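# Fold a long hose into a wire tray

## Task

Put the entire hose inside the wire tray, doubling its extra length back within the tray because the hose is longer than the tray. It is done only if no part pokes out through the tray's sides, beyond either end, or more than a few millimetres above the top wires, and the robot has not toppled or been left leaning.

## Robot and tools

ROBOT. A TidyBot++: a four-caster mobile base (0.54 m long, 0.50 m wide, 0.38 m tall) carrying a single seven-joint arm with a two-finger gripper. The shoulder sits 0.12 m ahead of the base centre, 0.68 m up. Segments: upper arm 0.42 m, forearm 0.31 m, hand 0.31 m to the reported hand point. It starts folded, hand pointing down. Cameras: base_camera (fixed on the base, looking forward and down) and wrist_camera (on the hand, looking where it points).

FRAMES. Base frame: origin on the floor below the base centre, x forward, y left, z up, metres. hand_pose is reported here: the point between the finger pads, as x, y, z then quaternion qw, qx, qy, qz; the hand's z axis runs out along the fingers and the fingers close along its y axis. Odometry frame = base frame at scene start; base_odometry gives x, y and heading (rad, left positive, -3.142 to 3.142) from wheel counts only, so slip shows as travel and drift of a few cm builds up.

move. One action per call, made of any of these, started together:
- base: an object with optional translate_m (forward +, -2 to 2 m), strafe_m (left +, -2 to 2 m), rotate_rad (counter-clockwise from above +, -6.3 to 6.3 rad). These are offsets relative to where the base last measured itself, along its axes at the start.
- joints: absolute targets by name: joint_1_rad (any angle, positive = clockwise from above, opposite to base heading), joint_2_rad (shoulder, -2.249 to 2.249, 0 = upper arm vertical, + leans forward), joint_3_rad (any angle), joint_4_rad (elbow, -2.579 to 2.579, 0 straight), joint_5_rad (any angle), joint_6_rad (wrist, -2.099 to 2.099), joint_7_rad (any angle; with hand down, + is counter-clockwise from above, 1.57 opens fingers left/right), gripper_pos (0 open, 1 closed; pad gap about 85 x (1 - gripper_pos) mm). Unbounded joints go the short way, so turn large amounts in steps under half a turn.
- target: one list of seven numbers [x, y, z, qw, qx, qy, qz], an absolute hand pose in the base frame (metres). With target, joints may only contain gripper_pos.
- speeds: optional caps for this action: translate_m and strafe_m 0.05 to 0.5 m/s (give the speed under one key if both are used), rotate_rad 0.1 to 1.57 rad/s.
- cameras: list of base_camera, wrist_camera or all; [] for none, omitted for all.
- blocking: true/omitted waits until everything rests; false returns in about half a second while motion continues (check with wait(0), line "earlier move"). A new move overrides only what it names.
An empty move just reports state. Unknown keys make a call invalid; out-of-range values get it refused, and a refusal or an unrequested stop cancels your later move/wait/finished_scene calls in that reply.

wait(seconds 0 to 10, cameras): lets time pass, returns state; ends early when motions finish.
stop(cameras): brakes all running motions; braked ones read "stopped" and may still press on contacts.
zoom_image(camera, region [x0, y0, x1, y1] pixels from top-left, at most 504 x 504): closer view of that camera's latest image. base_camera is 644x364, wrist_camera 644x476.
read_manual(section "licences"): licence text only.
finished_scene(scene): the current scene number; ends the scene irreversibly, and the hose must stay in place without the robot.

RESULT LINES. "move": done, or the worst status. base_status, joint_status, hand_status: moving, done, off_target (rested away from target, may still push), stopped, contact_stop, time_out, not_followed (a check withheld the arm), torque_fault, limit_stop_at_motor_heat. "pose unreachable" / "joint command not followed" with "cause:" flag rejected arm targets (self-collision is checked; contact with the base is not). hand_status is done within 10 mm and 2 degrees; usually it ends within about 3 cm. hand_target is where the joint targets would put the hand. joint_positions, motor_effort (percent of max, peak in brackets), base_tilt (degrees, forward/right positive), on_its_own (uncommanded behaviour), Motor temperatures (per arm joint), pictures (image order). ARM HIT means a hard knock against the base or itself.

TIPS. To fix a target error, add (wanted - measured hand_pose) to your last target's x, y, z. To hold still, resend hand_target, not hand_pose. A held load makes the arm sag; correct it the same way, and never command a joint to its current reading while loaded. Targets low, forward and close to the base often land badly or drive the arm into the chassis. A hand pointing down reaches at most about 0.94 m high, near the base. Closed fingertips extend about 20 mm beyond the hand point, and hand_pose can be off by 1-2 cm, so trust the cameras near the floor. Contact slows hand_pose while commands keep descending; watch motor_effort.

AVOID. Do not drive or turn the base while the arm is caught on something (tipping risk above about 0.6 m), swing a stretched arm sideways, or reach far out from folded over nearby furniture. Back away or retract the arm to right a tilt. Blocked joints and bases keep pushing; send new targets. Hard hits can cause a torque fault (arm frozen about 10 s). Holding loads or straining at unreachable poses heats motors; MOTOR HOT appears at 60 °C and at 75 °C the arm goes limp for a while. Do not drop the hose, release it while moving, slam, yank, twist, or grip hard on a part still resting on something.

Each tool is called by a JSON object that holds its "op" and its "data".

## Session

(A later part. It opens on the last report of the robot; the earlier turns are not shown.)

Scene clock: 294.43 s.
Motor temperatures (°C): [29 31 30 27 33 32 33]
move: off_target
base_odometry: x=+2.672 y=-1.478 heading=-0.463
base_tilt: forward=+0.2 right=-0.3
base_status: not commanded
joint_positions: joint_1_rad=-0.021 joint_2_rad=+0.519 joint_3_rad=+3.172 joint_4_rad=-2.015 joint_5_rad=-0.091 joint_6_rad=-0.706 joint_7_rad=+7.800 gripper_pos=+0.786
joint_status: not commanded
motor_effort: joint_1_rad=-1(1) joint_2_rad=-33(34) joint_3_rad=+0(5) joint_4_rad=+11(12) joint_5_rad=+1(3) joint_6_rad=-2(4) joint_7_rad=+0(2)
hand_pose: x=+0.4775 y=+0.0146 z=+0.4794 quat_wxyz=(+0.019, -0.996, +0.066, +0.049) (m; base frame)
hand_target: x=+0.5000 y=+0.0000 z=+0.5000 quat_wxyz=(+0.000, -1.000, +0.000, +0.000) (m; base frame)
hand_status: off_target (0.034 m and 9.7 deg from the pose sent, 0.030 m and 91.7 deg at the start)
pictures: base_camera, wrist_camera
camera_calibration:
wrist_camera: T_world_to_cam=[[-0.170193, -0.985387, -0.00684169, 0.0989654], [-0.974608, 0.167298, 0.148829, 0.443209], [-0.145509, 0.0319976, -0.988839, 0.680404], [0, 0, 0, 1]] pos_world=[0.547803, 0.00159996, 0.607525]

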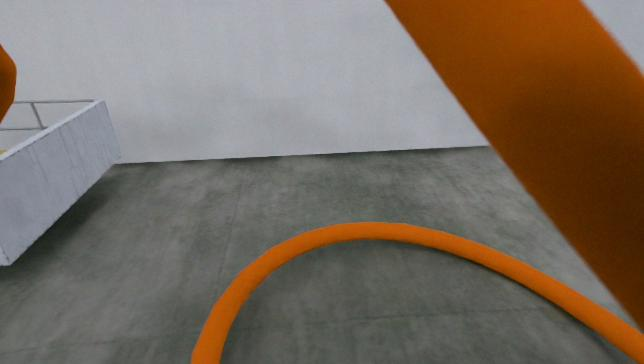

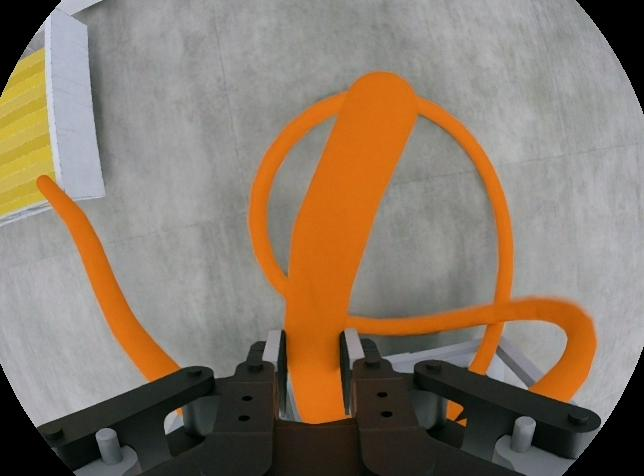

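{"op": "move", "data": {"target": [0.52,0.0,0.52,0,-0.70,-0.714,0]}}

Scene clock: 297.57 s.
Motor temperatures (°C): [29 31 30 27 33 32 33]
move: off_target
base_odometry: x=+2.672 y=-1.478 heading=-0.463
base_tilt: forward=+0.2 right=-0.4
base_status: not commanded
joint_positions: joint_1_rad=+0.266 joint_2_rad=+0.519 joint_3_rad=+2.779 joint_4_rad=-1.941 joint_5_rad=+0.167 joint_6_rad=-0.725 joint_7_rad=+9.131 gripper_pos=+0.786
joint_status: not commanded
motor_effort: joint_1_rad=+0(1) joint_2_rad=-34(35) joint_3_rad=-3(4) joint_4_rad=+15(15) joint_5_rad=+1(2) joint_6_rad=+1(3) joint_7_rad=+0(1)
hand_pose: x=+0.5152 y=+0.0199 z=+0.5042 quat_wxyz=(+0.029, -0.746, -0.665, -0.018) (m; base frame)
hand_target: x=+0.5200 y=+0.0000 z=+0.5200 quat_wxyz=(+0.000, -0.700, -0.714, +0.000) (m; base frame)
hand_status: off_target (0.026 m and 8.6 deg from the pose sent, 0.061 m and 98.8 deg at the start)
pictures: base_camera, wrist_camera
camera_calibration:
wrist_camera: T_world_to_cam=[[0.988019, -0.154324, -0.00156667, -0.505072], [-0.154329, -0.98788, -0.016579, 0.159195], [0.00101086, 0.0166222, -0.999861, 0.640583], [0, 0, 0, 1]] pos_world=[0.522941, 0.0686727, 0.642342]

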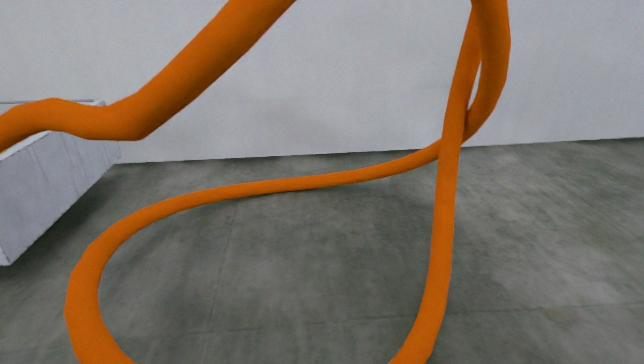

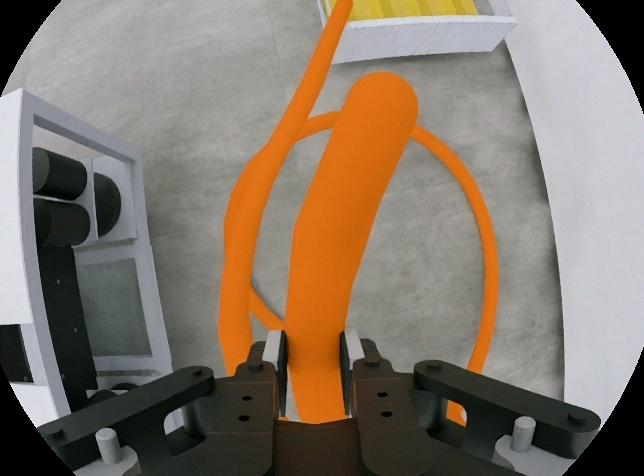

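{"op": "move", "data": {"target": [0.585,-0.05,0.10,0,-0.70,-0.714,0], "cameras": []}}

{"op": "move", "data": {"target": [0.585,-0.05,0.055,0,-0.70,-0.714,0]}}

Scene clock: 301.20 s.
Motor temperatures (°C): [29 31 30 27 33 32 33]
move: off_target
base_odometry: x=+2.672 y=-1.478 heading=-0.463
base_tilt: forward=+0.1 right=-0.4
base_status: not commanded
joint_positions: joint_1_rad=+0.222 joint_2_rad=+1.488 joint_3_rad=+2.977 joint_4_rad=-1.519 joint_5_rad=+0.700 joint_6_rad=-0.286 joint_7_rad=+8.927 gripper_pos=+0.786
joint_status: not commanded
motor_effort: joint_1_rad=+0(1) joint_2_rad=-42(44) joint_3_rad=-3(5) joint_4_rad=+4(15) joint_5_rad=+1(2) joint_6_rad=+1(1) joint_7_rad=+1(1)
hand_pose: x=+0.5527 y=-0.0505 z=+0.1012 quat_wxyz=(+0.030, -0.711, -0.702, +0.031) (m; base frame)
hand_target: x=+0.5850 y=-0.0500 z=+0.1000 quat_wxyz=(+0.000, -0.700, -0.714, +0.000) (m; base frame)
hand_status: off_target (0.032 m and 5.3 deg from the pose sent, 0.416 m and 8.6 deg at the start)
pictures: none
No camera images: "cameras" was empty.

Scene clock: 302.13 s.
Motor temperatures (°C): [29 31 30 27 33 32 33]
move: off_target
base_odometry: x=+2.672 y=-1.478 heading=-0.463
base_tilt: forward=+0.2 right=-0.3
base_status: not commanded
joint_positions: joint_1_rad=+0.216 joint_2_rad=+1.571 joint_3_rad=+2.978 joint_4_rad=-1.424 joint_5_rad=+0.700 joint_6_rad=-0.283 joint_7_rad=+8.927 gripper_pos=+0.786
joint_status: not commanded
motor_effort: joint_1_rad=+1(1) joint_2_rad=-38(41) joint_3_rad=-2(4) joint_4_rad=+5(6) joint_5_rad=+1(2) joint_6_rad=+2(2) joint_7_rad=+1(1)
hand_pose: x=+0.5625 y=-0.0497 z=+0.0663 quat_wxyz=(+0.025, -0.714, -0.699, +0.027) (m; base frame)
hand_target: x=+0.5850 y=-0.0500 z=+0.0550 quat_wxyz=(+0.000, -0.700, -0.714, +0.000) (m; base frame)
hand_status: off_target (0.025 m and 4.8 deg from the pose sent, 0.056 m and 5.3 deg at the start)
pictures: base_camera, wrist_camera
camera_calibration:
wrist_camera: T_world_to_cam=[[0.996737, -0.0608289, -0.0530632, -0.560153], [-0.0580213, -0.996911, 0.052938, 0.0312399], [-0.0561194, -0.0496865, -0.997187, 0.232561], [0, 0, 0, 1]] pos_world=[0.573189, 0.00862506, 0.20053]

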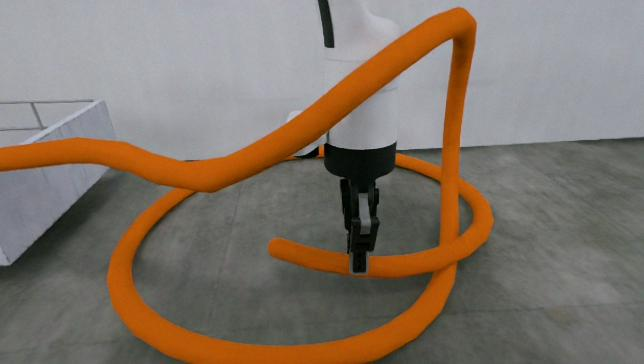

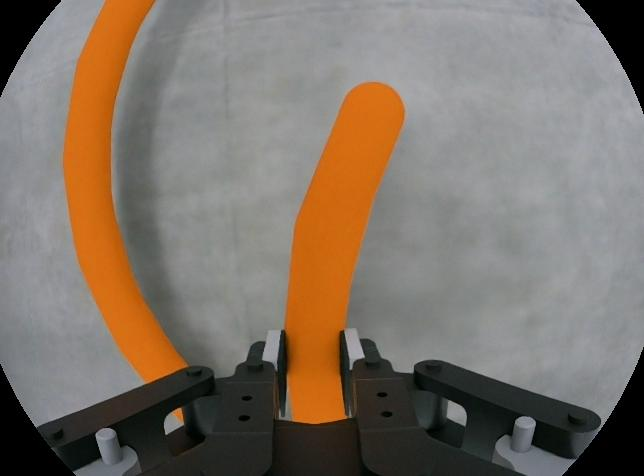

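{"op": "move", "data": {"target": [0.52,-0.02,0.50,0,-0.70,-0.714,0], "cameras": ["base_camera"]}}

{"op": "move", "data": {"target": [0.52,-0.02,0.52,0,0,-1,0], "cameras": ["base_camera"]}}

{"op": "move", "data": {"target": [0.52,-0.02,0.52,0,0.70,-0.714,0]}}

Scene clock: 307.13 s.
Motor temperatures (°C): [29 31 30 27 33 32 33]
move: off_target
base_odometry: x=+2.672 y=-1.478 heading=-0.463
base_tilt: forward=+0.2 right=-0.4
base_status: not commanded
joint_positions: joint_1_rad=+0.320 joint_2_rad=+0.607 joint_3_rad=+2.768 joint_4_rad=-1.939 joint_5_rad=+0.379 joint_6_rad=-0.663 joint_7_rad=+9.143 gripper_pos=+0.786
joint_status: not commanded
motor_effort: joint_1_rad=+0(1) joint_2_rad=-37(48) joint_3_rad=-3(5) joint_4_rad=+14(14) joint_5_rad=+1(2) joint_6_rad=+0(3) joint_7_rad=+0(1)
hand_pose: x=+0.5286 y=-0.0287 z=+0.4701 quat_wxyz=(-0.007, -0.702, -0.712, +0.007) (m; base frame)
hand_target: x=+0.5200 y=-0.0200 z=+0.5000 quat_wxyz=(+0.000, -0.700, -0.714, +0.000) (m; base frame)
hand_status: off_target (0.032 m and 1.2 deg from the pose sent, 0.437 m and 4.8 deg at the start)
pictures: base_camera

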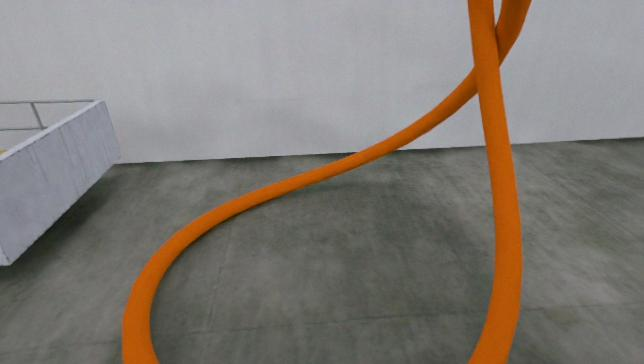

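Scene clock: 309.23 s.
Motor temperatures (°C): [29 31 30 27 33 32 33]
move: off_target
base_odometry: x=+2.672 y=-1.478 heading=-0.463
base_tilt: forward=+0.2 right=-0.3
base_status: not commanded
joint_positions: joint_1_rad=+0.584 joint_2_rad=+0.615 joint_3_rad=+2.372 joint_4_rad=-1.935 joint_5_rad=+0.480 joint_6_rad=-0.815 joint_7_rad=+10.441 gripper_pos=+0.786
joint_status: not commanded
motor_effort: joint_1_rad=+0(1) joint_2_rad=-33(38) joint_3_rad=-8(9) joint_4_rad=+15(16) joint_5_rad=+0(1) joint_6_rad=+0(1) joint_7_rad=+0(1)
hand_pose: x=+0.5094 y=+0.0006 z=+0.5069 quat_wxyz=(+0.013, -0.060, -0.998, -0.034) (m; base frame)
hand_target: x=+0.5200 y=-0.0200 z=+0.5200 quat_wxyz=(+0.000, +0.000, -1.000, +0.000) (m; base frame)
hand_status: off_target (0.027 m and 8.0 deg from the pose sent, 0.051 m and 89.2 deg at the start)
pictures: base_camera

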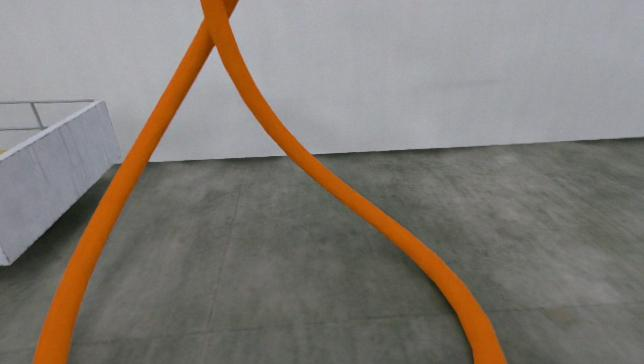

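Scene clock: 312.43 s.
Motor temperatures (°C): [29 31 30 27 33 32 33]
move: off_target
base_odometry: x=+2.672 y=-1.478 heading=-0.463
base_tilt: forward=+0.2 right=-0.4
base_status: not commanded
joint_positions: joint_1_rad=-0.229 joint_2_rad=+0.524 joint_3_rad=+3.537 joint_4_rad=-1.927 joint_5_rad=-0.186 joint_6_rad=-0.815 joint_7_rad=+12.787 gripper_pos=+0.786
joint_status: not commanded
motor_effort: joint_1_rad=+0(1) joint_2_rad=-30(36) joint_3_rad=+3(8) joint_4_rad=+11(15) joint_5_rad=+2(2) joint_6_rad=-4(5) joint_7_rad=+0(1)
hand_pose: x=+0.5028 y=-0.0355 z=+0.5029 quat_wxyz=(+0.048, +0.692, -0.720, -0.013) (m; base frame)
hand_target: x=+0.5200 y=-0.0200 z=+0.5200 quat_wxyz=(+0.000, +0.700, -0.714, +0.000) (m; base frame)
hand_status: off_target (0.029 m and 5.8 deg from the pose sent, 0.027 m and 95.8 deg at the start)
pictures: base_camera, wrist_camera
camera_calibration:
wrist_camera: T_world_to_cam=[[-0.991313, 0.0815158, 0.103218, 0.449455], [0.0811098, 0.996672, -0.00813146, 0.0503041], [-0.103537, 0.000311133, -0.994626, 0.689581], [0, 0, 0, 1]] pos_world=[0.512868, -0.086989, 0.639892]

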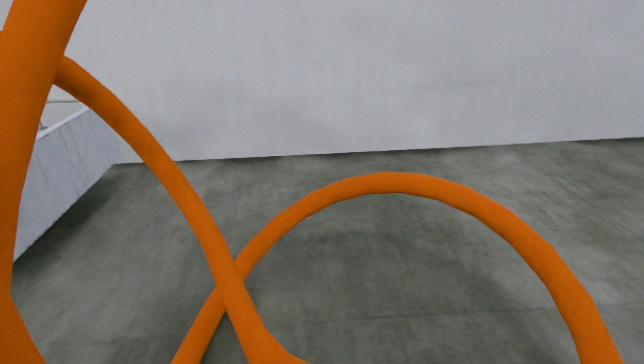

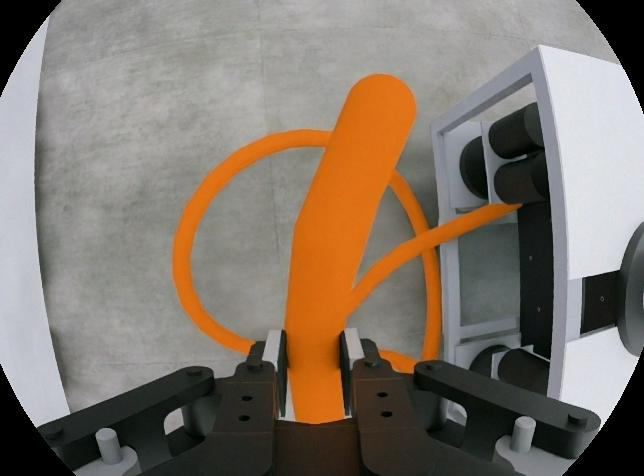

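{"op": "move", "data": {"base": {"translate_m":-0.2}, "target": [0.60,-0.03,0.30,0,0.70,-0.714,0], "speeds": {"translate_m":0.15}}}

Scene clock: 316.23 s.
Motor temperatures (°C): [29 31 30 27 33 32 33]
move: off_target
base_odometry: x=+2.493 y=-1.389 heading=-0.463
base_tilt: forward=+0.2 right=-0.4
base_status: done
joint_positions: joint_1_rad=-0.143 joint_2_rad=+1.044 joint_3_rad=+3.465 joint_4_rad=-1.731 joint_5_rad=-0.528 joint_6_rad=-0.520 joint_7_rad=+13.062 gripper_pos=+0.786
joint_status: not commanded
motor_effort: joint_1_rad=+0(2) joint_2_rad=-41(42) joint_3_rad=+5(5) joint_4_rad=+6(11) joint_5_rad=+1(2) joint_6_rad=-2(5) joint_7_rad=+1(1)
hand_pose: x=+0.5776 y=-0.0370 z=+0.2998 quat_wxyz=(+0.032, +0.701, -0.712, -0.016) (m; base frame)
hand_target: x=+0.6000 y=-0.0300 z=+0.3000 quat_wxyz=(+0.000, +0.700, -0.714, +0.000) (m; base frame)
hand_status: off_target (0.023 m and 4.1 deg from the pose sent, 0.225 m and 5.8 deg at the start)
pictures: base_camera, wrist_camera
camera_calibration:
wrist_camera: T_world_to_cam=[[-0.994652, 0.0560169, 0.0867759, 0.550585], [0.0579925, 0.998108, 0.0204141, 0.0488963], [-0.0854682, 0.0253373, -0.996019, 0.486288], [0, 0, 0, 1]] pos_world=[0.586367, -0.0919671, 0.435576]

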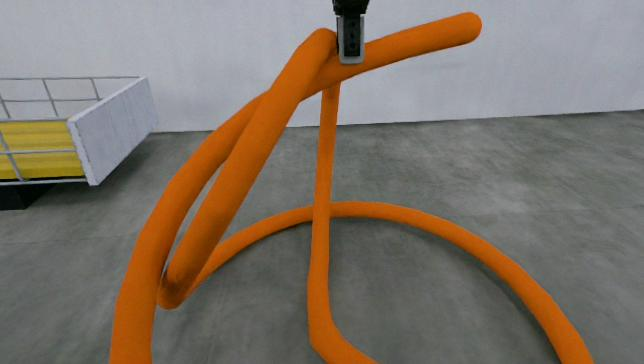

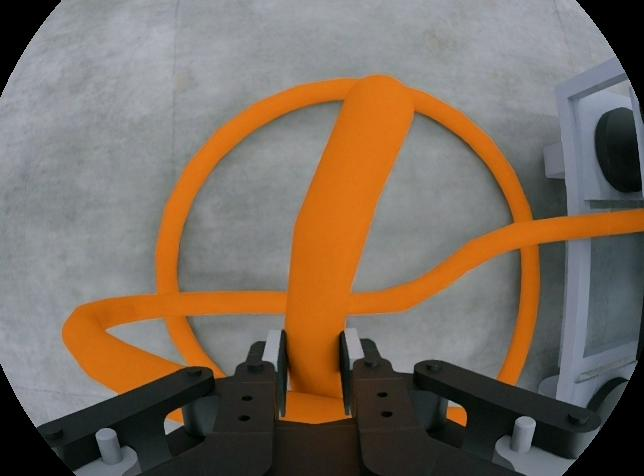

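{"op": "move", "data": {"base": {"translate_m":-0.35}, "target": [0.62,-0.03,0.40,0,1,0,0], "speeds": {"translate_m":0.2}}}

Scene clock: 321.13 s.
Motor temperatures (°C): [29 31 30 27 33 32 33]
move: off_target
base_odometry: x=+2.180 y=-1.232 heading=-0.463
base_tilt: forward=+0.2 right=-0.4
base_status: done
joint_positions: joint_1_rad=+0.043 joint_2_rad=+0.907 joint_3_rad=+3.160 joint_4_rad=-1.671 joint_5_rad=-0.089 joint_6_rad=-0.584 joint_7_rad=+14.146 gripper_pos=+0.786
joint_status: not commanded
motor_effort: joint_1_rad=+0(2) joint_2_rad=-44(46) joint_3_rad=+2(5) joint_4_rad=+11(13) joint_5_rad=+1(2) joint_6_rad=-2(4) joint_7_rad=-1(1)
hand_pose: x=+0.6122 y=-0.0148 z=+0.3639 quat_wxyz=(-0.017, +0.998, -0.060, -0.010) (m; base frame)
hand_target: x=+0.6200 y=-0.0300 z=+0.4000 quat_wxyz=(+0.000, +1.000, +0.000, +0.000) (m; base frame)
hand_status: off_target (0.040 m and 7.2 deg from the pose sent, 0.109 m and 90.9 deg at the start)
pictures: base_camera, wrist_camera
camera_calibration:
wrist_camera: T_world_to_cam=[[-0.159127, -0.98719, -0.0115989, 0.0871183], [-0.984958, 0.157944, 0.0700865, 0.631445], [-0.0673567, 0.022577, -0.997473, 0.54184], [0, 0, 0, 1]] pos_world=[0.672306, -0.0259636, 0.497226]

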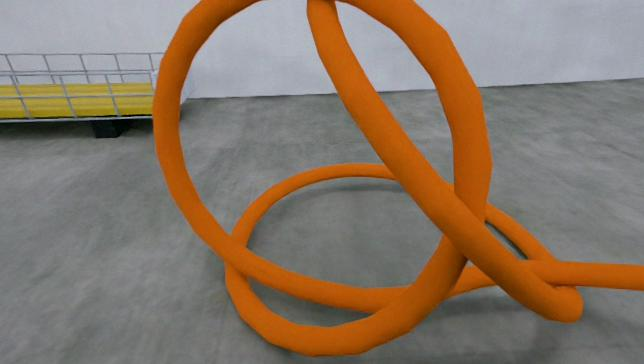

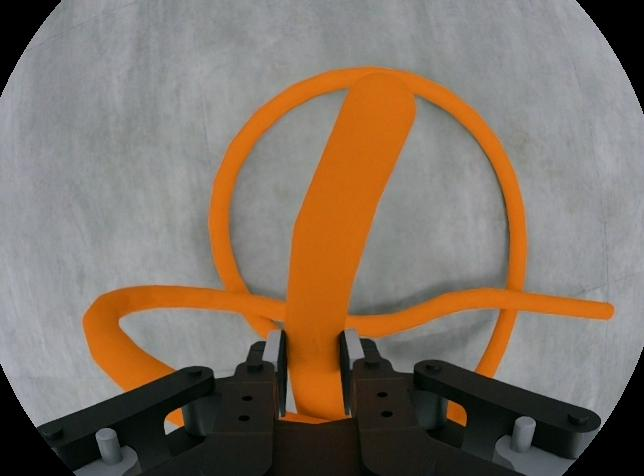

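{"op": "move", "data": {"base": {"strafe_m":0.6}, "target": [0.60,0.0,0.40,0,0.70,0.714,0], "speeds": {"strafe_m":0.2}, "cameras": []}}

{"op": "move", "data": {"base": {"rotate_rad":-0.35}, "joints": {"joint_1_rad":-0.15}}}

Scene clock: 328.53 s.
Motor temperatures (°C): [29 32 30 27 33 32 33]
move: off_target
base_odometry: x=+2.448 y=-0.696 heading=-0.463
base_tilt: forward=+0.2 right=-0.4
base_status: done
joint_positions: joint_1_rad=+0.219 joint_2_rad=+0.907 joint_3_rad=+2.804 joint_4_rad=-1.729 joint_5_rad=+0.366 joint_6_rad=-0.598 joint_7_rad=+15.288 gripper_pos=+0.786
joint_status: not commanded
motor_effort: joint_1_rad=-1(3) joint_2_rad=-43(46) joint_3_rad=-4(7) joint_4_rad=+11(13) joint_5_rad=+0(1) joint_6_rad=+0(2) joint_7_rad=-1(2)
hand_pose: x=+0.5906 y=+0.0180 z=+0.3725 quat_wxyz=(-0.033, +0.745, +0.666, +0.009) (m; base frame)
hand_target: x=+0.6000 y=+0.0000 z=+0.4000 quat_wxyz=(+0.000, +0.700, +0.714, +0.000) (m; base frame)
hand_status: off_target (0.034 m and 8.5 deg from the pose sent, 0.041 m and 98.0 deg at the start)
pictures: none
No camera images: "cameras" was empty.

Scene clock: 330.07 s.
Motor temperatures (°C): [29 32 30 27 33 32 33]
move: done
base_odometry: x=+2.448 y=-0.695 heading=-0.812
base_tilt: forward=+0.2 right=-0.4
base_status: done
joint_positions: joint_1_rad=-0.143 joint_2_rad=+0.907 joint_3_rad=+2.799 joint_4_rad=-1.729 joint_5_rad=+0.369 joint_6_rad=-0.598 joint_7_rad=+15.293 gripper_pos=+0.786
joint_status: all done
motor_effort: joint_1_rad=-1(4) joint_2_rad=-43(44) joint_3_rad=-5(7) joint_4_rad=+11(12) joint_5_rad=+0(1) joint_6_rad=+1(1) joint_7_rad=+0(1)
hand_pose: x=+0.5532 y=+0.1857 z=+0.3729 quat_wxyz=(-0.035, +0.609, +0.792, +0.004) (m; base frame)
hand_target: x=+0.5666 y=+0.1761 z=+0.4000 quat_wxyz=(+0.000, +0.555, +0.832, +0.000) (m; base frame)
hand_status: not commanded
pictures: base_camera, wrist_camera
camera_calibration:
wrist_camera: T_world_to_cam=[[0.975654, 0.218522, -0.0186175, -0.573314], [0.218333, -0.975805, -0.0116483, 0.116377], [-0.0207125, 0.00729993, -0.999759, 0.520253], [0, 0, 0, 1]] pos_world=[0.544723, 0.235045, 0.510809]

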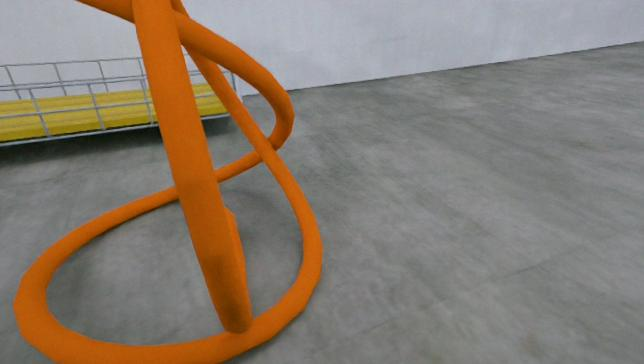

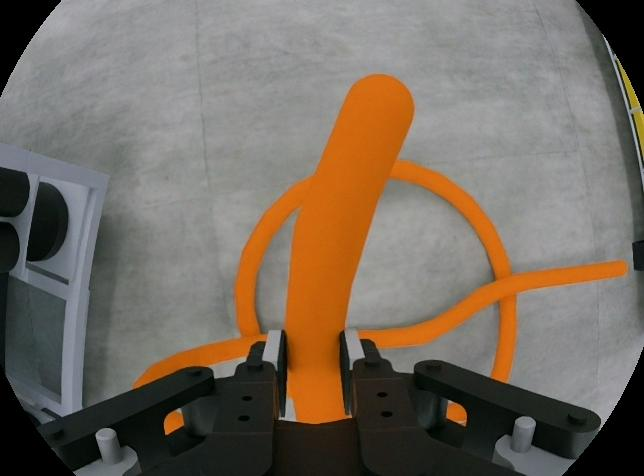

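{"op": "move", "data": {"base": {"rotate_rad":0.35}, "target": [0.56,0.0,0.50,0,1,0.03,0], "cameras": []}}

{"op": "move", "data": {"target": [0.58,0.0,0.50,0,0.714,-0.70,0]}}

Scene clock: 340.77 s.
Motor temperatures (°C): [29 32 30 27 33 32 33]
move: off_target
base_odometry: x=+2.448 y=-0.696 heading=-0.464
base_tilt: forward=+0.2 right=-0.4
base_status: done
joint_positions: joint_1_rad=-0.004 joint_2_rad=+0.634 joint_3_rad=+3.129 joint_4_rad=-1.818 joint_5_rad=+0.069 joint_6_rad=-0.700 joint_7_rad=+14.265 gripper_pos=+0.786
joint_status: not commanded
motor_effort: joint_1_rad=+0(5) joint_2_rad=-40(46) joint_3_rad=+2(8) joint_4_rad=+14(16) joint_5_rad=+2(3) joint_6_rad=-1(1) joint_7_rad=-1(1)
hand_pose: x=+0.5652 y=-0.0047 z=+0.4673 quat_wxyz=(+0.018, +0.995, +0.097, -0.006) (m; base frame)
hand_target: x=+0.5600 y=+0.0000 z=+0.5000 quat_wxyz=(+0.000, +1.000, +0.030, +0.000) (m; base frame)
hand_status: off_target (0.033 m and 8.0 deg from the pose sent, 0.225 m and 101.5 deg at the start)
pictures: none
No camera images: "cameras" was empty.

Scene clock: 342.90 s.
Motor temperatures (°C): [29 32 30 27 33 32 33]
move: off_target
base_odometry: x=+2.448 y=-0.696 heading=-0.464
base_tilt: forward=+0.2 right=-0.4
base_status: not commanded
joint_positions: joint_1_rad=-0.244 joint_2_rad=+0.634 joint_3_rad=+3.512 joint_4_rad=-1.780 joint_5_rad=-0.222 joint_6_rad=-0.764 joint_7_rad=+12.927 gripper_pos=+0.786
joint_status: not commanded
motor_effort: joint_1_rad=+0(1) joint_2_rad=-39(40) joint_3_rad=+5(6) joint_4_rad=+14(16) joint_5_rad=+1(2) joint_6_rad=-1(2) joint_7_rad=-1(2)
hand_pose: x=+0.5798 y=-0.0202 z=+0.4850 quat_wxyz=(+0.022, +0.755, -0.655, +0.023) (m; base frame)
hand_target: x=+0.5800 y=+0.0000 z=+0.5000 quat_wxyz=(+0.000, +0.714, -0.700, +0.000) (m; base frame)
hand_status: off_target (0.025 m and 7.8 deg from the pose sent, 0.036 m and 100.0 deg at the start)
pictures: base_camera, wrist_camera
camera_calibration:
wrist_camera: T_world_to_cam=[[-0.994835, -0.0992964, 0.0210566, 0.564648], [-0.0996656, 0.994871, -0.0172742, 0.137849], [-0.0192333, -0.0192836, -0.999629, 0.632963], [0, 0, 0, 1]] pos_world=[0.587645, -0.0688689, 0.62322]

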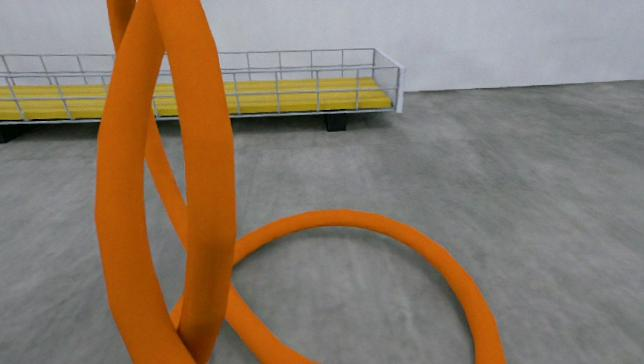

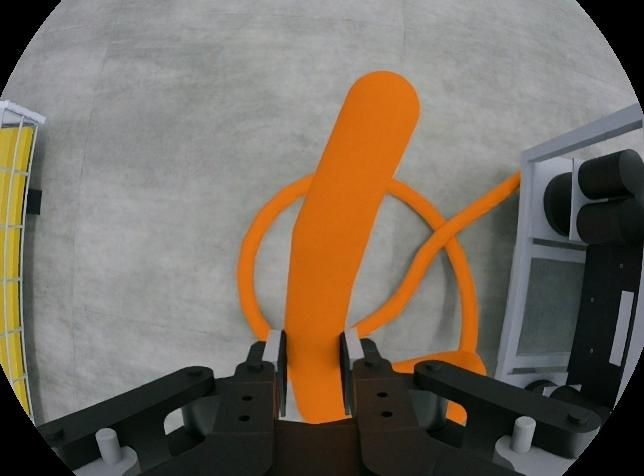

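{"op": "move", "data": {"base": {"translate_m":0.5}, "speeds": {"translate_m":0.15}}}

Scene clock: 347.73 s.
Motor temperatures (°C): [29 32 30 27 33 32 33]
move: done
base_odometry: x=+2.895 y=-0.919 heading=-0.462
base_tilt: forward=+0.2 right=-0.4
base_status: done
joint_positions: joint_1_rad=-0.245 joint_2_rad=+0.636 joint_3_rad=+3.515 joint_4_rad=-1.779 joint_5_rad=-0.223 joint_6_rad=-0.772 joint_7_rad=+12.924 gripper_pos=+0.786
joint_status: not commanded
motor_effort: joint_1_rad=+0(1) joint_2_rad=-39(41) joint_3_rad=+5(6) joint_4_rad=+16(17) joint_5_rad=+0(1) joint_6_rad=+0(1) joint_7_rad=-1(2)
hand_pose: x=+0.5776 y=-0.0199 z=+0.4846 quat_wxyz=(+0.025, +0.753, -0.657, +0.020) (m; base frame)
hand_target: x=+0.5800 y=+0.0000 z=+0.5000 quat_wxyz=(+0.000, +0.714, -0.700, +0.000) (m; base frame)
hand_status: not commanded
pictures: base_camera, wrist_camera
camera_calibration:
wrist_camera: T_world_to_cam=[[-0.995014, -0.0952693, 0.0294989, 0.558543], [-0.0957599, 0.995281, -0.0156902, 0.134321], [-0.0278649, -0.0184368, -0.999442, 0.637376], [0, 0, 0, 1]] pos_world=[0.586381, -0.0687244, 0.622652]

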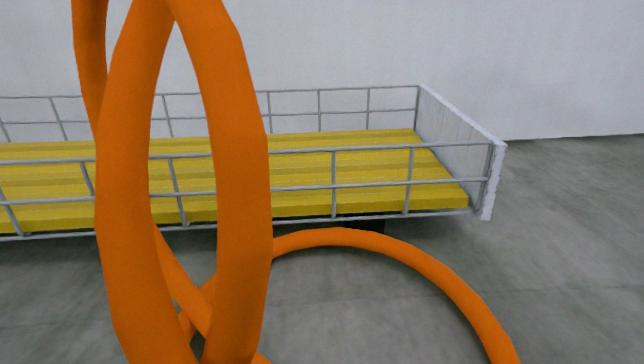

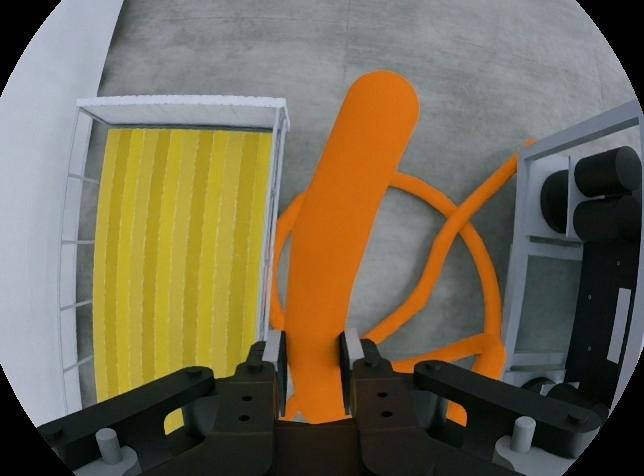

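{"op": "move", "data": {"base": {"translate_m":0.1}, "target": [0.74,-0.05,0.38,0,0.714,-0.70,0], "speeds": {"translate_m":0.1}}}

{"op": "move", "data": {"target": [0.76,-0.06,0.22,0,0.714,-0.70,0]}}

Scene clock: 351.43 s.
Motor temperatures (°C): [29 32 30 27 33 32 33]
move: off_target
base_odometry: x=+2.985 y=-0.964 heading=-0.461
base_tilt: forward=+0.2 right=-0.4
base_status: done
joint_positions: joint_1_rad=-0.073 joint_2_rad=+1.129 joint_3_rad=+3.464 joint_4_rad=-1.180 joint_5_rad=-0.251 joint_6_rad=-0.913 joint_7_rad=+12.924 gripper_pos=+0.786
joint_status: not commanded
motor_effort: joint_1_rad=+0(3) joint_2_rad=-54(56) joint_3_rad=+5(6) joint_4_rad=+18(19) joint_5_rad=+0(1) joint_6_rad=+3(3) joint_7_rad=-1(2)
hand_pose: x=+0.7169 y=-0.0746 z=+0.3504 quat_wxyz=(+0.050, +0.748, -0.662, +0.011) (m; base frame)
hand_target: x=+0.7400 y=-0.0500 z=+0.3800 quat_wxyz=(+0.000, +0.714, -0.700, +0.000) (m; base frame)
hand_status: off_target (0.045 m and 8.3 deg from the pose sent, 0.196 m and 7.6 deg at the start)
pictures: base_camera, wrist_camera
camera_calibration:
wrist_camera: T_world_to_cam=[[-0.993951, -0.0781021, 0.0772067, 0.679738], [-0.0812141, 0.995971, -0.0380193, 0.197443], [-0.0739263, -0.0440596, -0.99629, 0.536114], [0, 0, 0, 1]] pos_world=[0.731295, -0.119938, 0.489151]

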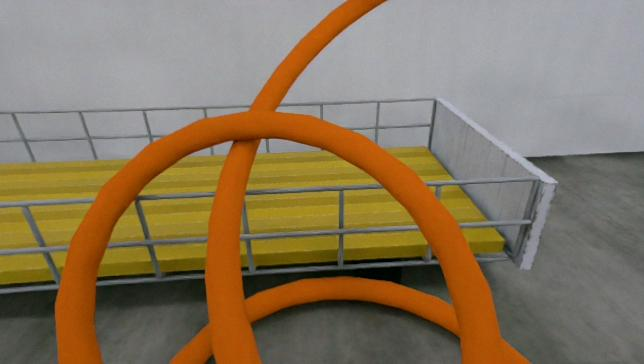

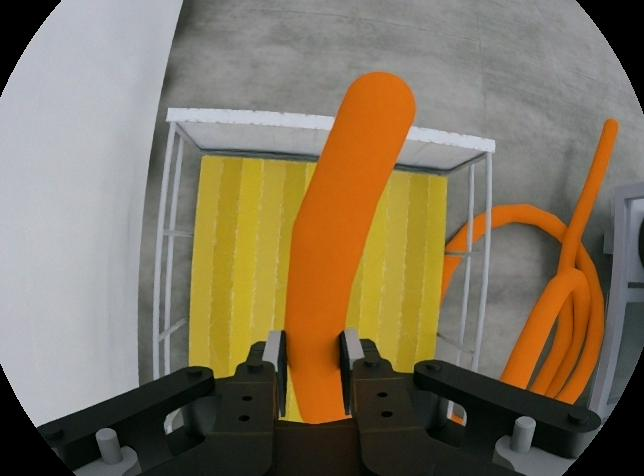

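Scene clock: 352.87 s.
Motor temperatures (°C): [29 32 30 27 33 32 33]
move: off_target
base_odometry: x=+2.985 y=-0.964 heading=-0.461
base_tilt: forward=+0.2 right=-0.4
base_status: not commanded
joint_positions: joint_1_rad=-0.018 joint_2_rad=+1.423 joint_3_rad=+3.430 joint_4_rad=-0.944 joint_5_rad=-0.283 joint_6_rad=-0.900 joint_7_rad=+12.924 gripper_pos=+0.786
joint_status: not commanded
motor_effort: joint_1_rad=-1(2) joint_2_rad=-51(55) joint_3_rad=+4(6) joint_4_rad=+13(19) joint_5_rad=+0(1) joint_6_rad=+2(3) joint_7_rad=-1(2)
hand_pose: x=+0.7244 y=-0.0791 z=+0.2164 quat_wxyz=(+0.055, +0.750, -0.659, -0.017) (m; base frame)
hand_target: x=+0.7600 y=-0.0600 z=+0.2200 quat_wxyz=(+0.000, +0.714, -0.700, +0.000) (m; base frame)
hand_status: off_target (0.041 m and 9.1 deg from the pose sent, 0.138 m and 8.3 deg at the start)
pictures: base_camera, wrist_camera
camera_calibration:
wrist_camera: T_world_to_cam=[[-0.988733, -0.0835852, 0.124183, 0.682824], [-0.0848436, 0.996382, -0.0048702, 0.192962], [-0.123327, -0.0153515, -0.992247, 0.440186], [0, 0, 0, 1]] pos_world=[0.745789, -0.128433, 0.352918]

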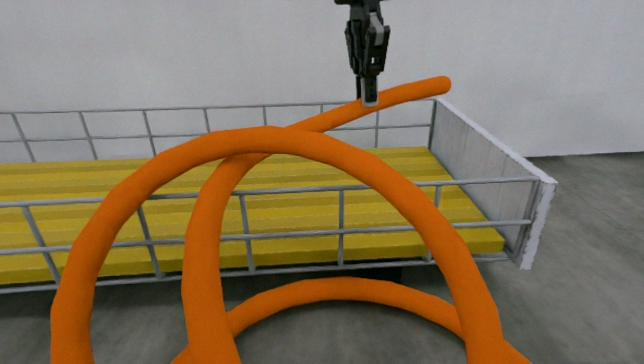

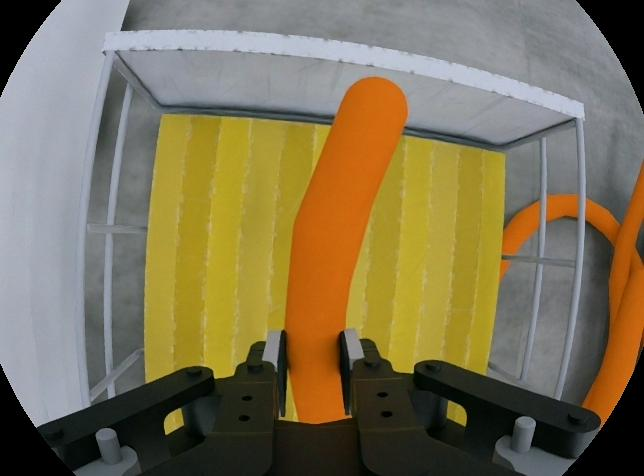

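{"op": "move", "data": {"target": [0.79,-0.03,0.145,0,0.714,-0.70,0]}}

Scene clock: 355.07 s.
Motor temperatures (°C): [29 32 30 27 33 32 33]
move: off_target
base_odometry: x=+2.985 y=-0.964 heading=-0.461
base_tilt: forward=+0.2 right=-0.4
base_status: not commanded
joint_positions: joint_1_rad=-0.017 joint_2_rad=+1.674 joint_3_rad=+3.380 joint_4_rad=-0.592 joint_5_rad=-0.283 joint_6_rad=-0.934 joint_7_rad=+12.798 gripper_pos=+0.786
joint_status: not commanded
motor_effort: joint_1_rad=-1(1) joint_2_rad=-54(56) joint_3_rad=+3(5) joint_4_rad=+18(20) joint_5_rad=-1(1) joint_6_rad=+7(8) joint_7_rad=-3(4)
hand_pose: x=+0.7674 y=-0.0332 z=+0.1282 quat_wxyz=(+0.018, +0.739, -0.673, -0.011) (m; base frame)
hand_target: x=+0.7900 y=-0.0300 z=+0.1450 quat_wxyz=(+0.000, +0.714, -0.700, +0.000) (m; base frame)
hand_status: off_target (0.028 m and 4.8 deg from the pose sent, 0.109 m and 9.1 deg at the start)
pictures: base_camera, wrist_camera
camera_calibration:
wrist_camera: T_world_to_cam=[[-0.996755, -0.0523807, 0.0611166, 0.755372], [-0.0501763, 0.998052, 0.0370632, 0.118521], [-0.062939, 0.0338763, -0.997442, 0.314621], [0, 0, 0, 1]] pos_world=[0.77867, -0.0893811, 0.263258]

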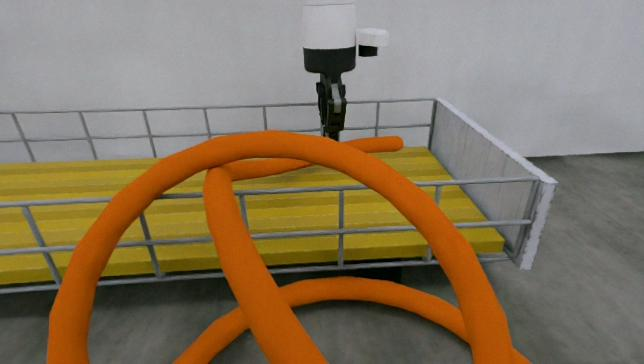

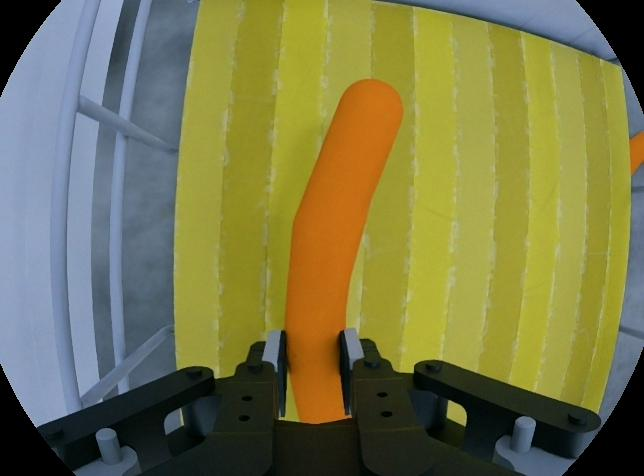

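{"op": "move", "data": {"joints": {"gripper_pos":0}, "cameras": []}}

{"op": "move", "data": {"target": [0.76,0.0,0.35,0,0.714,-0.70,0], "cameras": []}}

{"op": "move", "data": {"target": [0.50,0.05,0.62,0,0.70,0.714,0]}}

Scene clock: 357.03 s.
Motor temperatures (°C): [29 32 30 27 33 32 33]
move: done
base_odometry: x=+2.985 y=-0.964 heading=-0.461
base_tilt: forward=+0.2 right=-0.4
base_status: not commanded
joint_positions: joint_1_rad=-0.013 joint_2_rad=+1.674 joint_3_rad=+3.379 joint_4_rad=-0.561 joint_5_rad=-0.283 joint_6_rad=-0.934 joint_7_rad=+12.780 gripper_pos=+0.000
joint_status: all done
motor_effort: joint_1_rad=-1(2) joint_2_rad=-52(55) joint_3_rad=+3(3) joint_4_rad=+14(19) joint_5_rad=+0(2) joint_6_rad=+0(8) joint_7_rad=-1(3)
hand_pose: x=+0.7823 y=-0.0328 z=+0.1351 quat_wxyz=(+0.007, +0.734, -0.679, -0.001) (m; base frame)
hand_target: x=+0.7900 y=-0.0300 z=+0.1450 quat_wxyz=(+0.000, +0.714, -0.700, +0.000) (m; base frame)
hand_status: not commanded
pictures: none
No camera images: "cameras" was empty.

Scene clock: 358.83 s.
Motor temperatures (°C): [29 32 30 27 33 32 33]
move: off_target
base_odometry: x=+2.985 y=-0.964 heading=-0.461
base_tilt: forward=+0.2 right=-0.4
base_status: not commanded
joint_positions: joint_1_rad=-0.110 joint_2_rad=+1.211 joint_3_rad=+3.422 joint_4_rad=-1.028 joint_5_rad=-0.283 joint_6_rad=-0.934 joint_7_rad=+12.780 gripper_pos=+0.000
joint_status: not commanded
motor_effort: joint_1_rad=+0(1) joint_2_rad=-50(57) joint_3_rad=+4(5) joint_4_rad=+15(15) joint_5_rad=+0(1) joint_6_rad=+0(1) joint_7_rad=-1(1)
hand_pose: x=+0.7617 y=-0.0141 z=+0.3303 quat_wxyz=(+0.012, +0.725, -0.689, +0.012) (m; base frame)
hand_target: x=+0.7600 y=+0.0000 z=+0.3500 quat_wxyz=(+0.000, +0.714, -0.700, +0.000) (m; base frame)
hand_status: off_target (0.024 m and 2.7 deg from the pose sent, 0.219 m and 3.4 deg at the start)
pictures: none
No camera images: "cameras" was empty.

Scene clock: 362.17 s.
Motor temperatures (°C): [29 32 30 27 33 32 33]
move: off_target
base_odometry: x=+2.985 y=-0.964 heading=-0.461
base_tilt: forward=+0.2 right=-0.4
base_status: not commanded
joint_positions: joint_1_rad=+0.083 joint_2_rad=+0.319 joint_3_rad=+2.869 joint_4_rad=-1.801 joint_5_rad=+0.012 joint_6_rad=-0.995 joint_7_rad=+15.439 gripper_pos=+0.000
joint_status: not commanded
motor_effort: joint_1_rad=+0(1) joint_2_rad=-27(52) joint_3_rad=-1(4) joint_4_rad=+16(17) joint_5_rad=+0(1) joint_6_rad=+0(1) joint_7_rad=-1(1)
hand_pose: x=+0.5179 y=+0.0760 z=+0.6115 quat_wxyz=(-0.022, +0.737, +0.675, +0.036) (m; base frame)
hand_target: x=+0.5000 y=+0.0500 z=+0.6200 quat_wxyz=(+0.000, +0.700, +0.714, +0.000) (m; base frame)
hand_status: off_target (0.033 m and 7.8 deg from the pose sent, 0.396 m and 178.2 deg at the start)
pictures: base_camera, wrist_camera
camera_calibration:
wrist_camera: T_world_to_cam=[[0.990965, -0.129843, 0.0336114, -0.52383], [-0.128646, -0.99105, -0.0356262, 0.215328], [0.0379364, 0.0309803, -0.9988, 0.726127], [0, 0, 0, 1]] pos_world=[0.519252, 0.12289, 0.750534]

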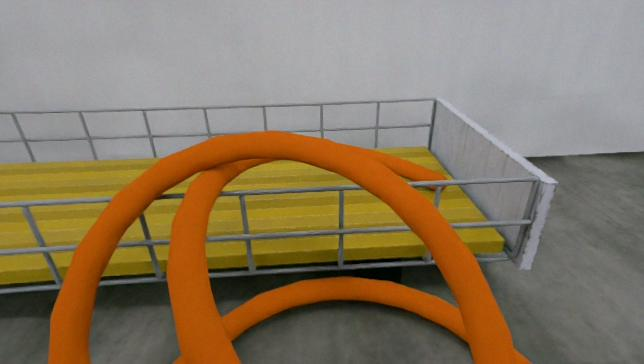

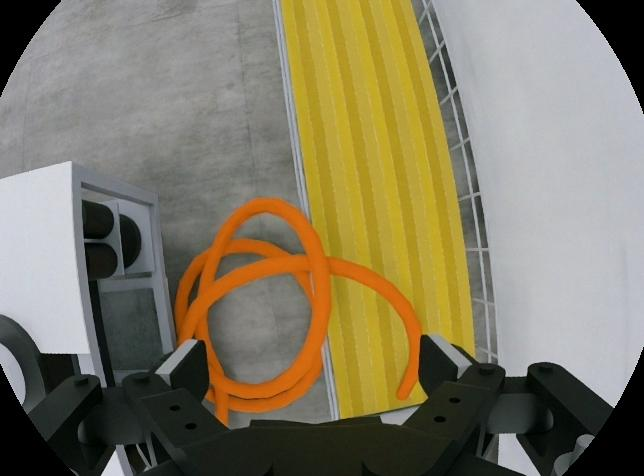

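{"op": "move", "data": {}}

Scene clock: 367.23 s.
Motor temperatures (°C): [29 32 30 27 33 32 33]
base_odometry: x=+2.985 y=-0.964 heading=-0.461
base_tilt: forward=+0.2 right=-0.4
base_status: not commanded
joint_positions: joint_1_rad=+0.083 joint_2_rad=+0.319 joint_3_rad=+2.869 joint_4_rad=-1.802 joint_5_rad=+0.012 joint_6_rad=-0.995 joint_7_rad=+15.441 gripper_pos=+0.000
joint_status: not commanded
motor_effort: joint_1_rad=+0(1) joint_2_rad=-27(52) joint_3_rad=-1(4) joint_4_rad=+17(17) joint_5_rad=-1(1) joint_6_rad=+1(1) joint_7_rad=+0(1)
hand_pose: x=+0.5179 y=+0.0758 z=+0.6115 quat_wxyz=(-0.021, +0.736, +0.676, +0.036) (m; base frame)
hand_target: x=+0.5000 y=+0.0500 z=+0.6200 quat_wxyz=(+0.000, +0.700, +0.714, +0.000) (m; base frame)
hand_status: off_target (0.032 m and 7.7 deg from the pose sent, 0.396 m and 178.2 deg at the start)
pictures: base_camera, wrist_camera
camera_calibration:
wrist_camera: T_world_to_cam=[[0.991338, -0.126854, 0.0340204, -0.52454], [-0.125673, -0.991458, -0.0348881, 0.213149], [0.0381555, 0.0303104, -0.998812, 0.726045], [0, 0, 0, 1]] pos_world=[0.519081, 0.122781, 0.750464]

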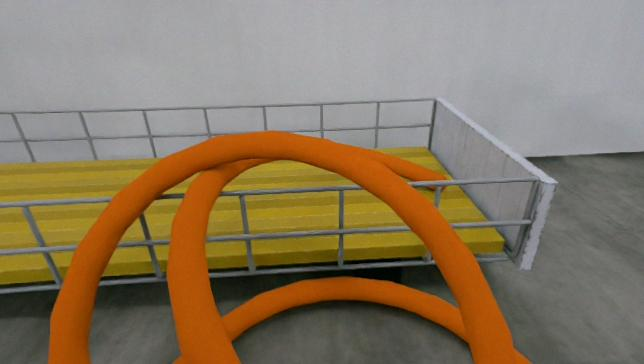

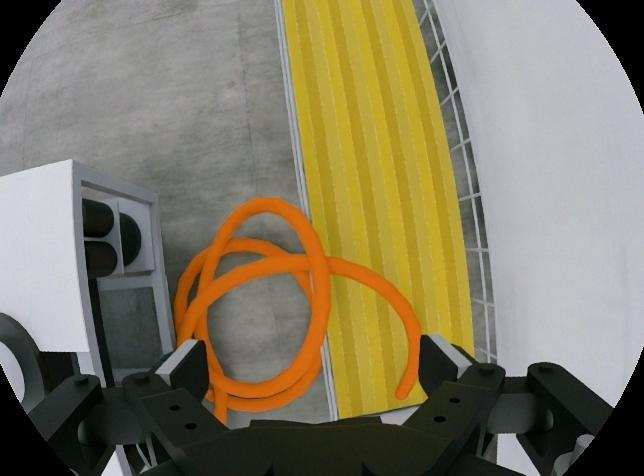

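{"op": "zoom_image", "data": {"camera": "wrist_camera", "region": [150, 180, 450, 440]}}

Scaled by 1.680.

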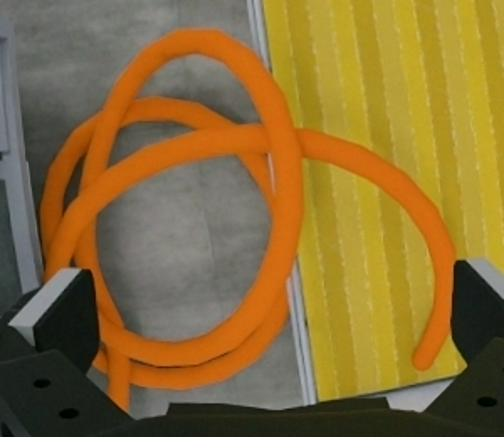

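{"op": "move", "data": {"target": [0.555, 0.03, 0.3, 0, 0.7, 0.714, 0], "cameras": ["base_camera"]}}

{"op": "move", "data": {"target": [0.555, 0.03, 0.23, 0, 0.7, 0.714, 0]}}

Scene clock: 378.60 s.
Motor temperatures (°C): [29 32 30 27 33 32 33]
move: off_target
base_odometry: x=+2.985 y=-0.964 heading=-0.461
base_tilt: forward=+0.2 right=-0.4
base_status: not commanded
joint_positions: joint_1_rad=+0.086 joint_2_rad=+1.007 joint_3_rad=+2.879 joint_4_rad=-1.856 joint_5_rad=+0.583 joint_6_rad=-0.405 joint_7_rad=+15.125 gripper_pos=+0.000
joint_status: not commanded
motor_effort: joint_1_rad=+0(1) joint_2_rad=-37(40) joint_3_rad=-4(4) joint_4_rad=+5(16) joint_5_rad=+0(1) joint_6_rad=-1(1) joint_7_rad=+0(1)
hand_pose: x=+0.5437 y=+0.0415 z=+0.3050 quat_wxyz=(-0.017, +0.696, +0.717, -0.017) (m; base frame)
hand_target: x=+0.5550 y=+0.0300 z=+0.3000 quat_wxyz=(+0.000, +0.700, +0.714, +0.000) (m; base frame)
hand_status: off_target (0.017 m and 2.8 deg from the pose sent, 0.317 m and 7.7 deg at the start)
pictures: base_camera

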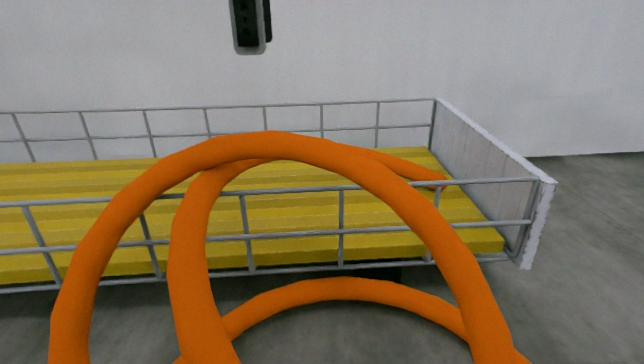

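Scene clock: 379.97 s.
Motor temperatures (°C): [29 32 30 27 33 32 33]
move: off_target
base_odometry: x=+2.985 y=-0.964 heading=-0.461
base_tilt: forward=+0.2 right=-0.4
base_status: not commanded
joint_positions: joint_1_rad=+0.061 joint_2_rad=+1.174 joint_3_rad=+2.967 joint_4_rad=-1.826 joint_5_rad=+0.659 joint_6_rad=-0.281 joint_7_rad=+15.046 gripper_pos=+0.000
joint_status: not commanded
motor_effort: joint_1_rad=+0(1) joint_2_rad=-38(41) joint_3_rad=-2(4) joint_4_rad=+3(6) joint_5_rad=+0(0) joint_6_rad=-1(1) joint_7_rad=-1(2)
hand_pose: x=+0.5275 y=+0.0244 z=+0.2291 quat_wxyz=(-0.023, +0.707, +0.706, -0.031) (m; base frame)
hand_target: x=+0.5550 y=+0.0300 z=+0.2300 quat_wxyz=(+0.000, +0.700, +0.714, +0.000) (m; base frame)
hand_status: off_target (0.028 m and 4.6 deg from the pose sent, 0.077 m and 2.8 deg at the start)
pictures: base_camera, wrist_camera
camera_calibration:
wrist_camera: T_world_to_cam=[[0.997602, -0.042056, -0.0549633, -0.51253], [-0.0387053, -0.997407, 0.0606678, 0.0824708], [-0.0573722, -0.0583949, -0.996644, 0.397331], [0, 0, 0, 1]] pos_world=[0.537289, 0.0839041, 0.362824]

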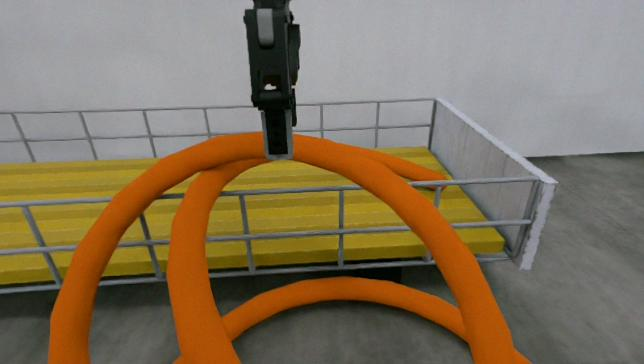

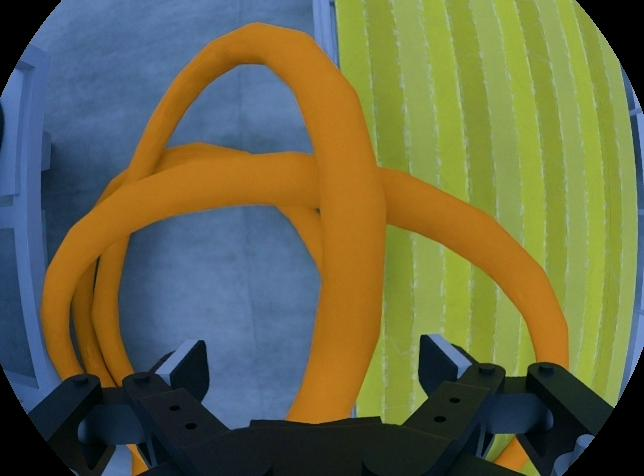

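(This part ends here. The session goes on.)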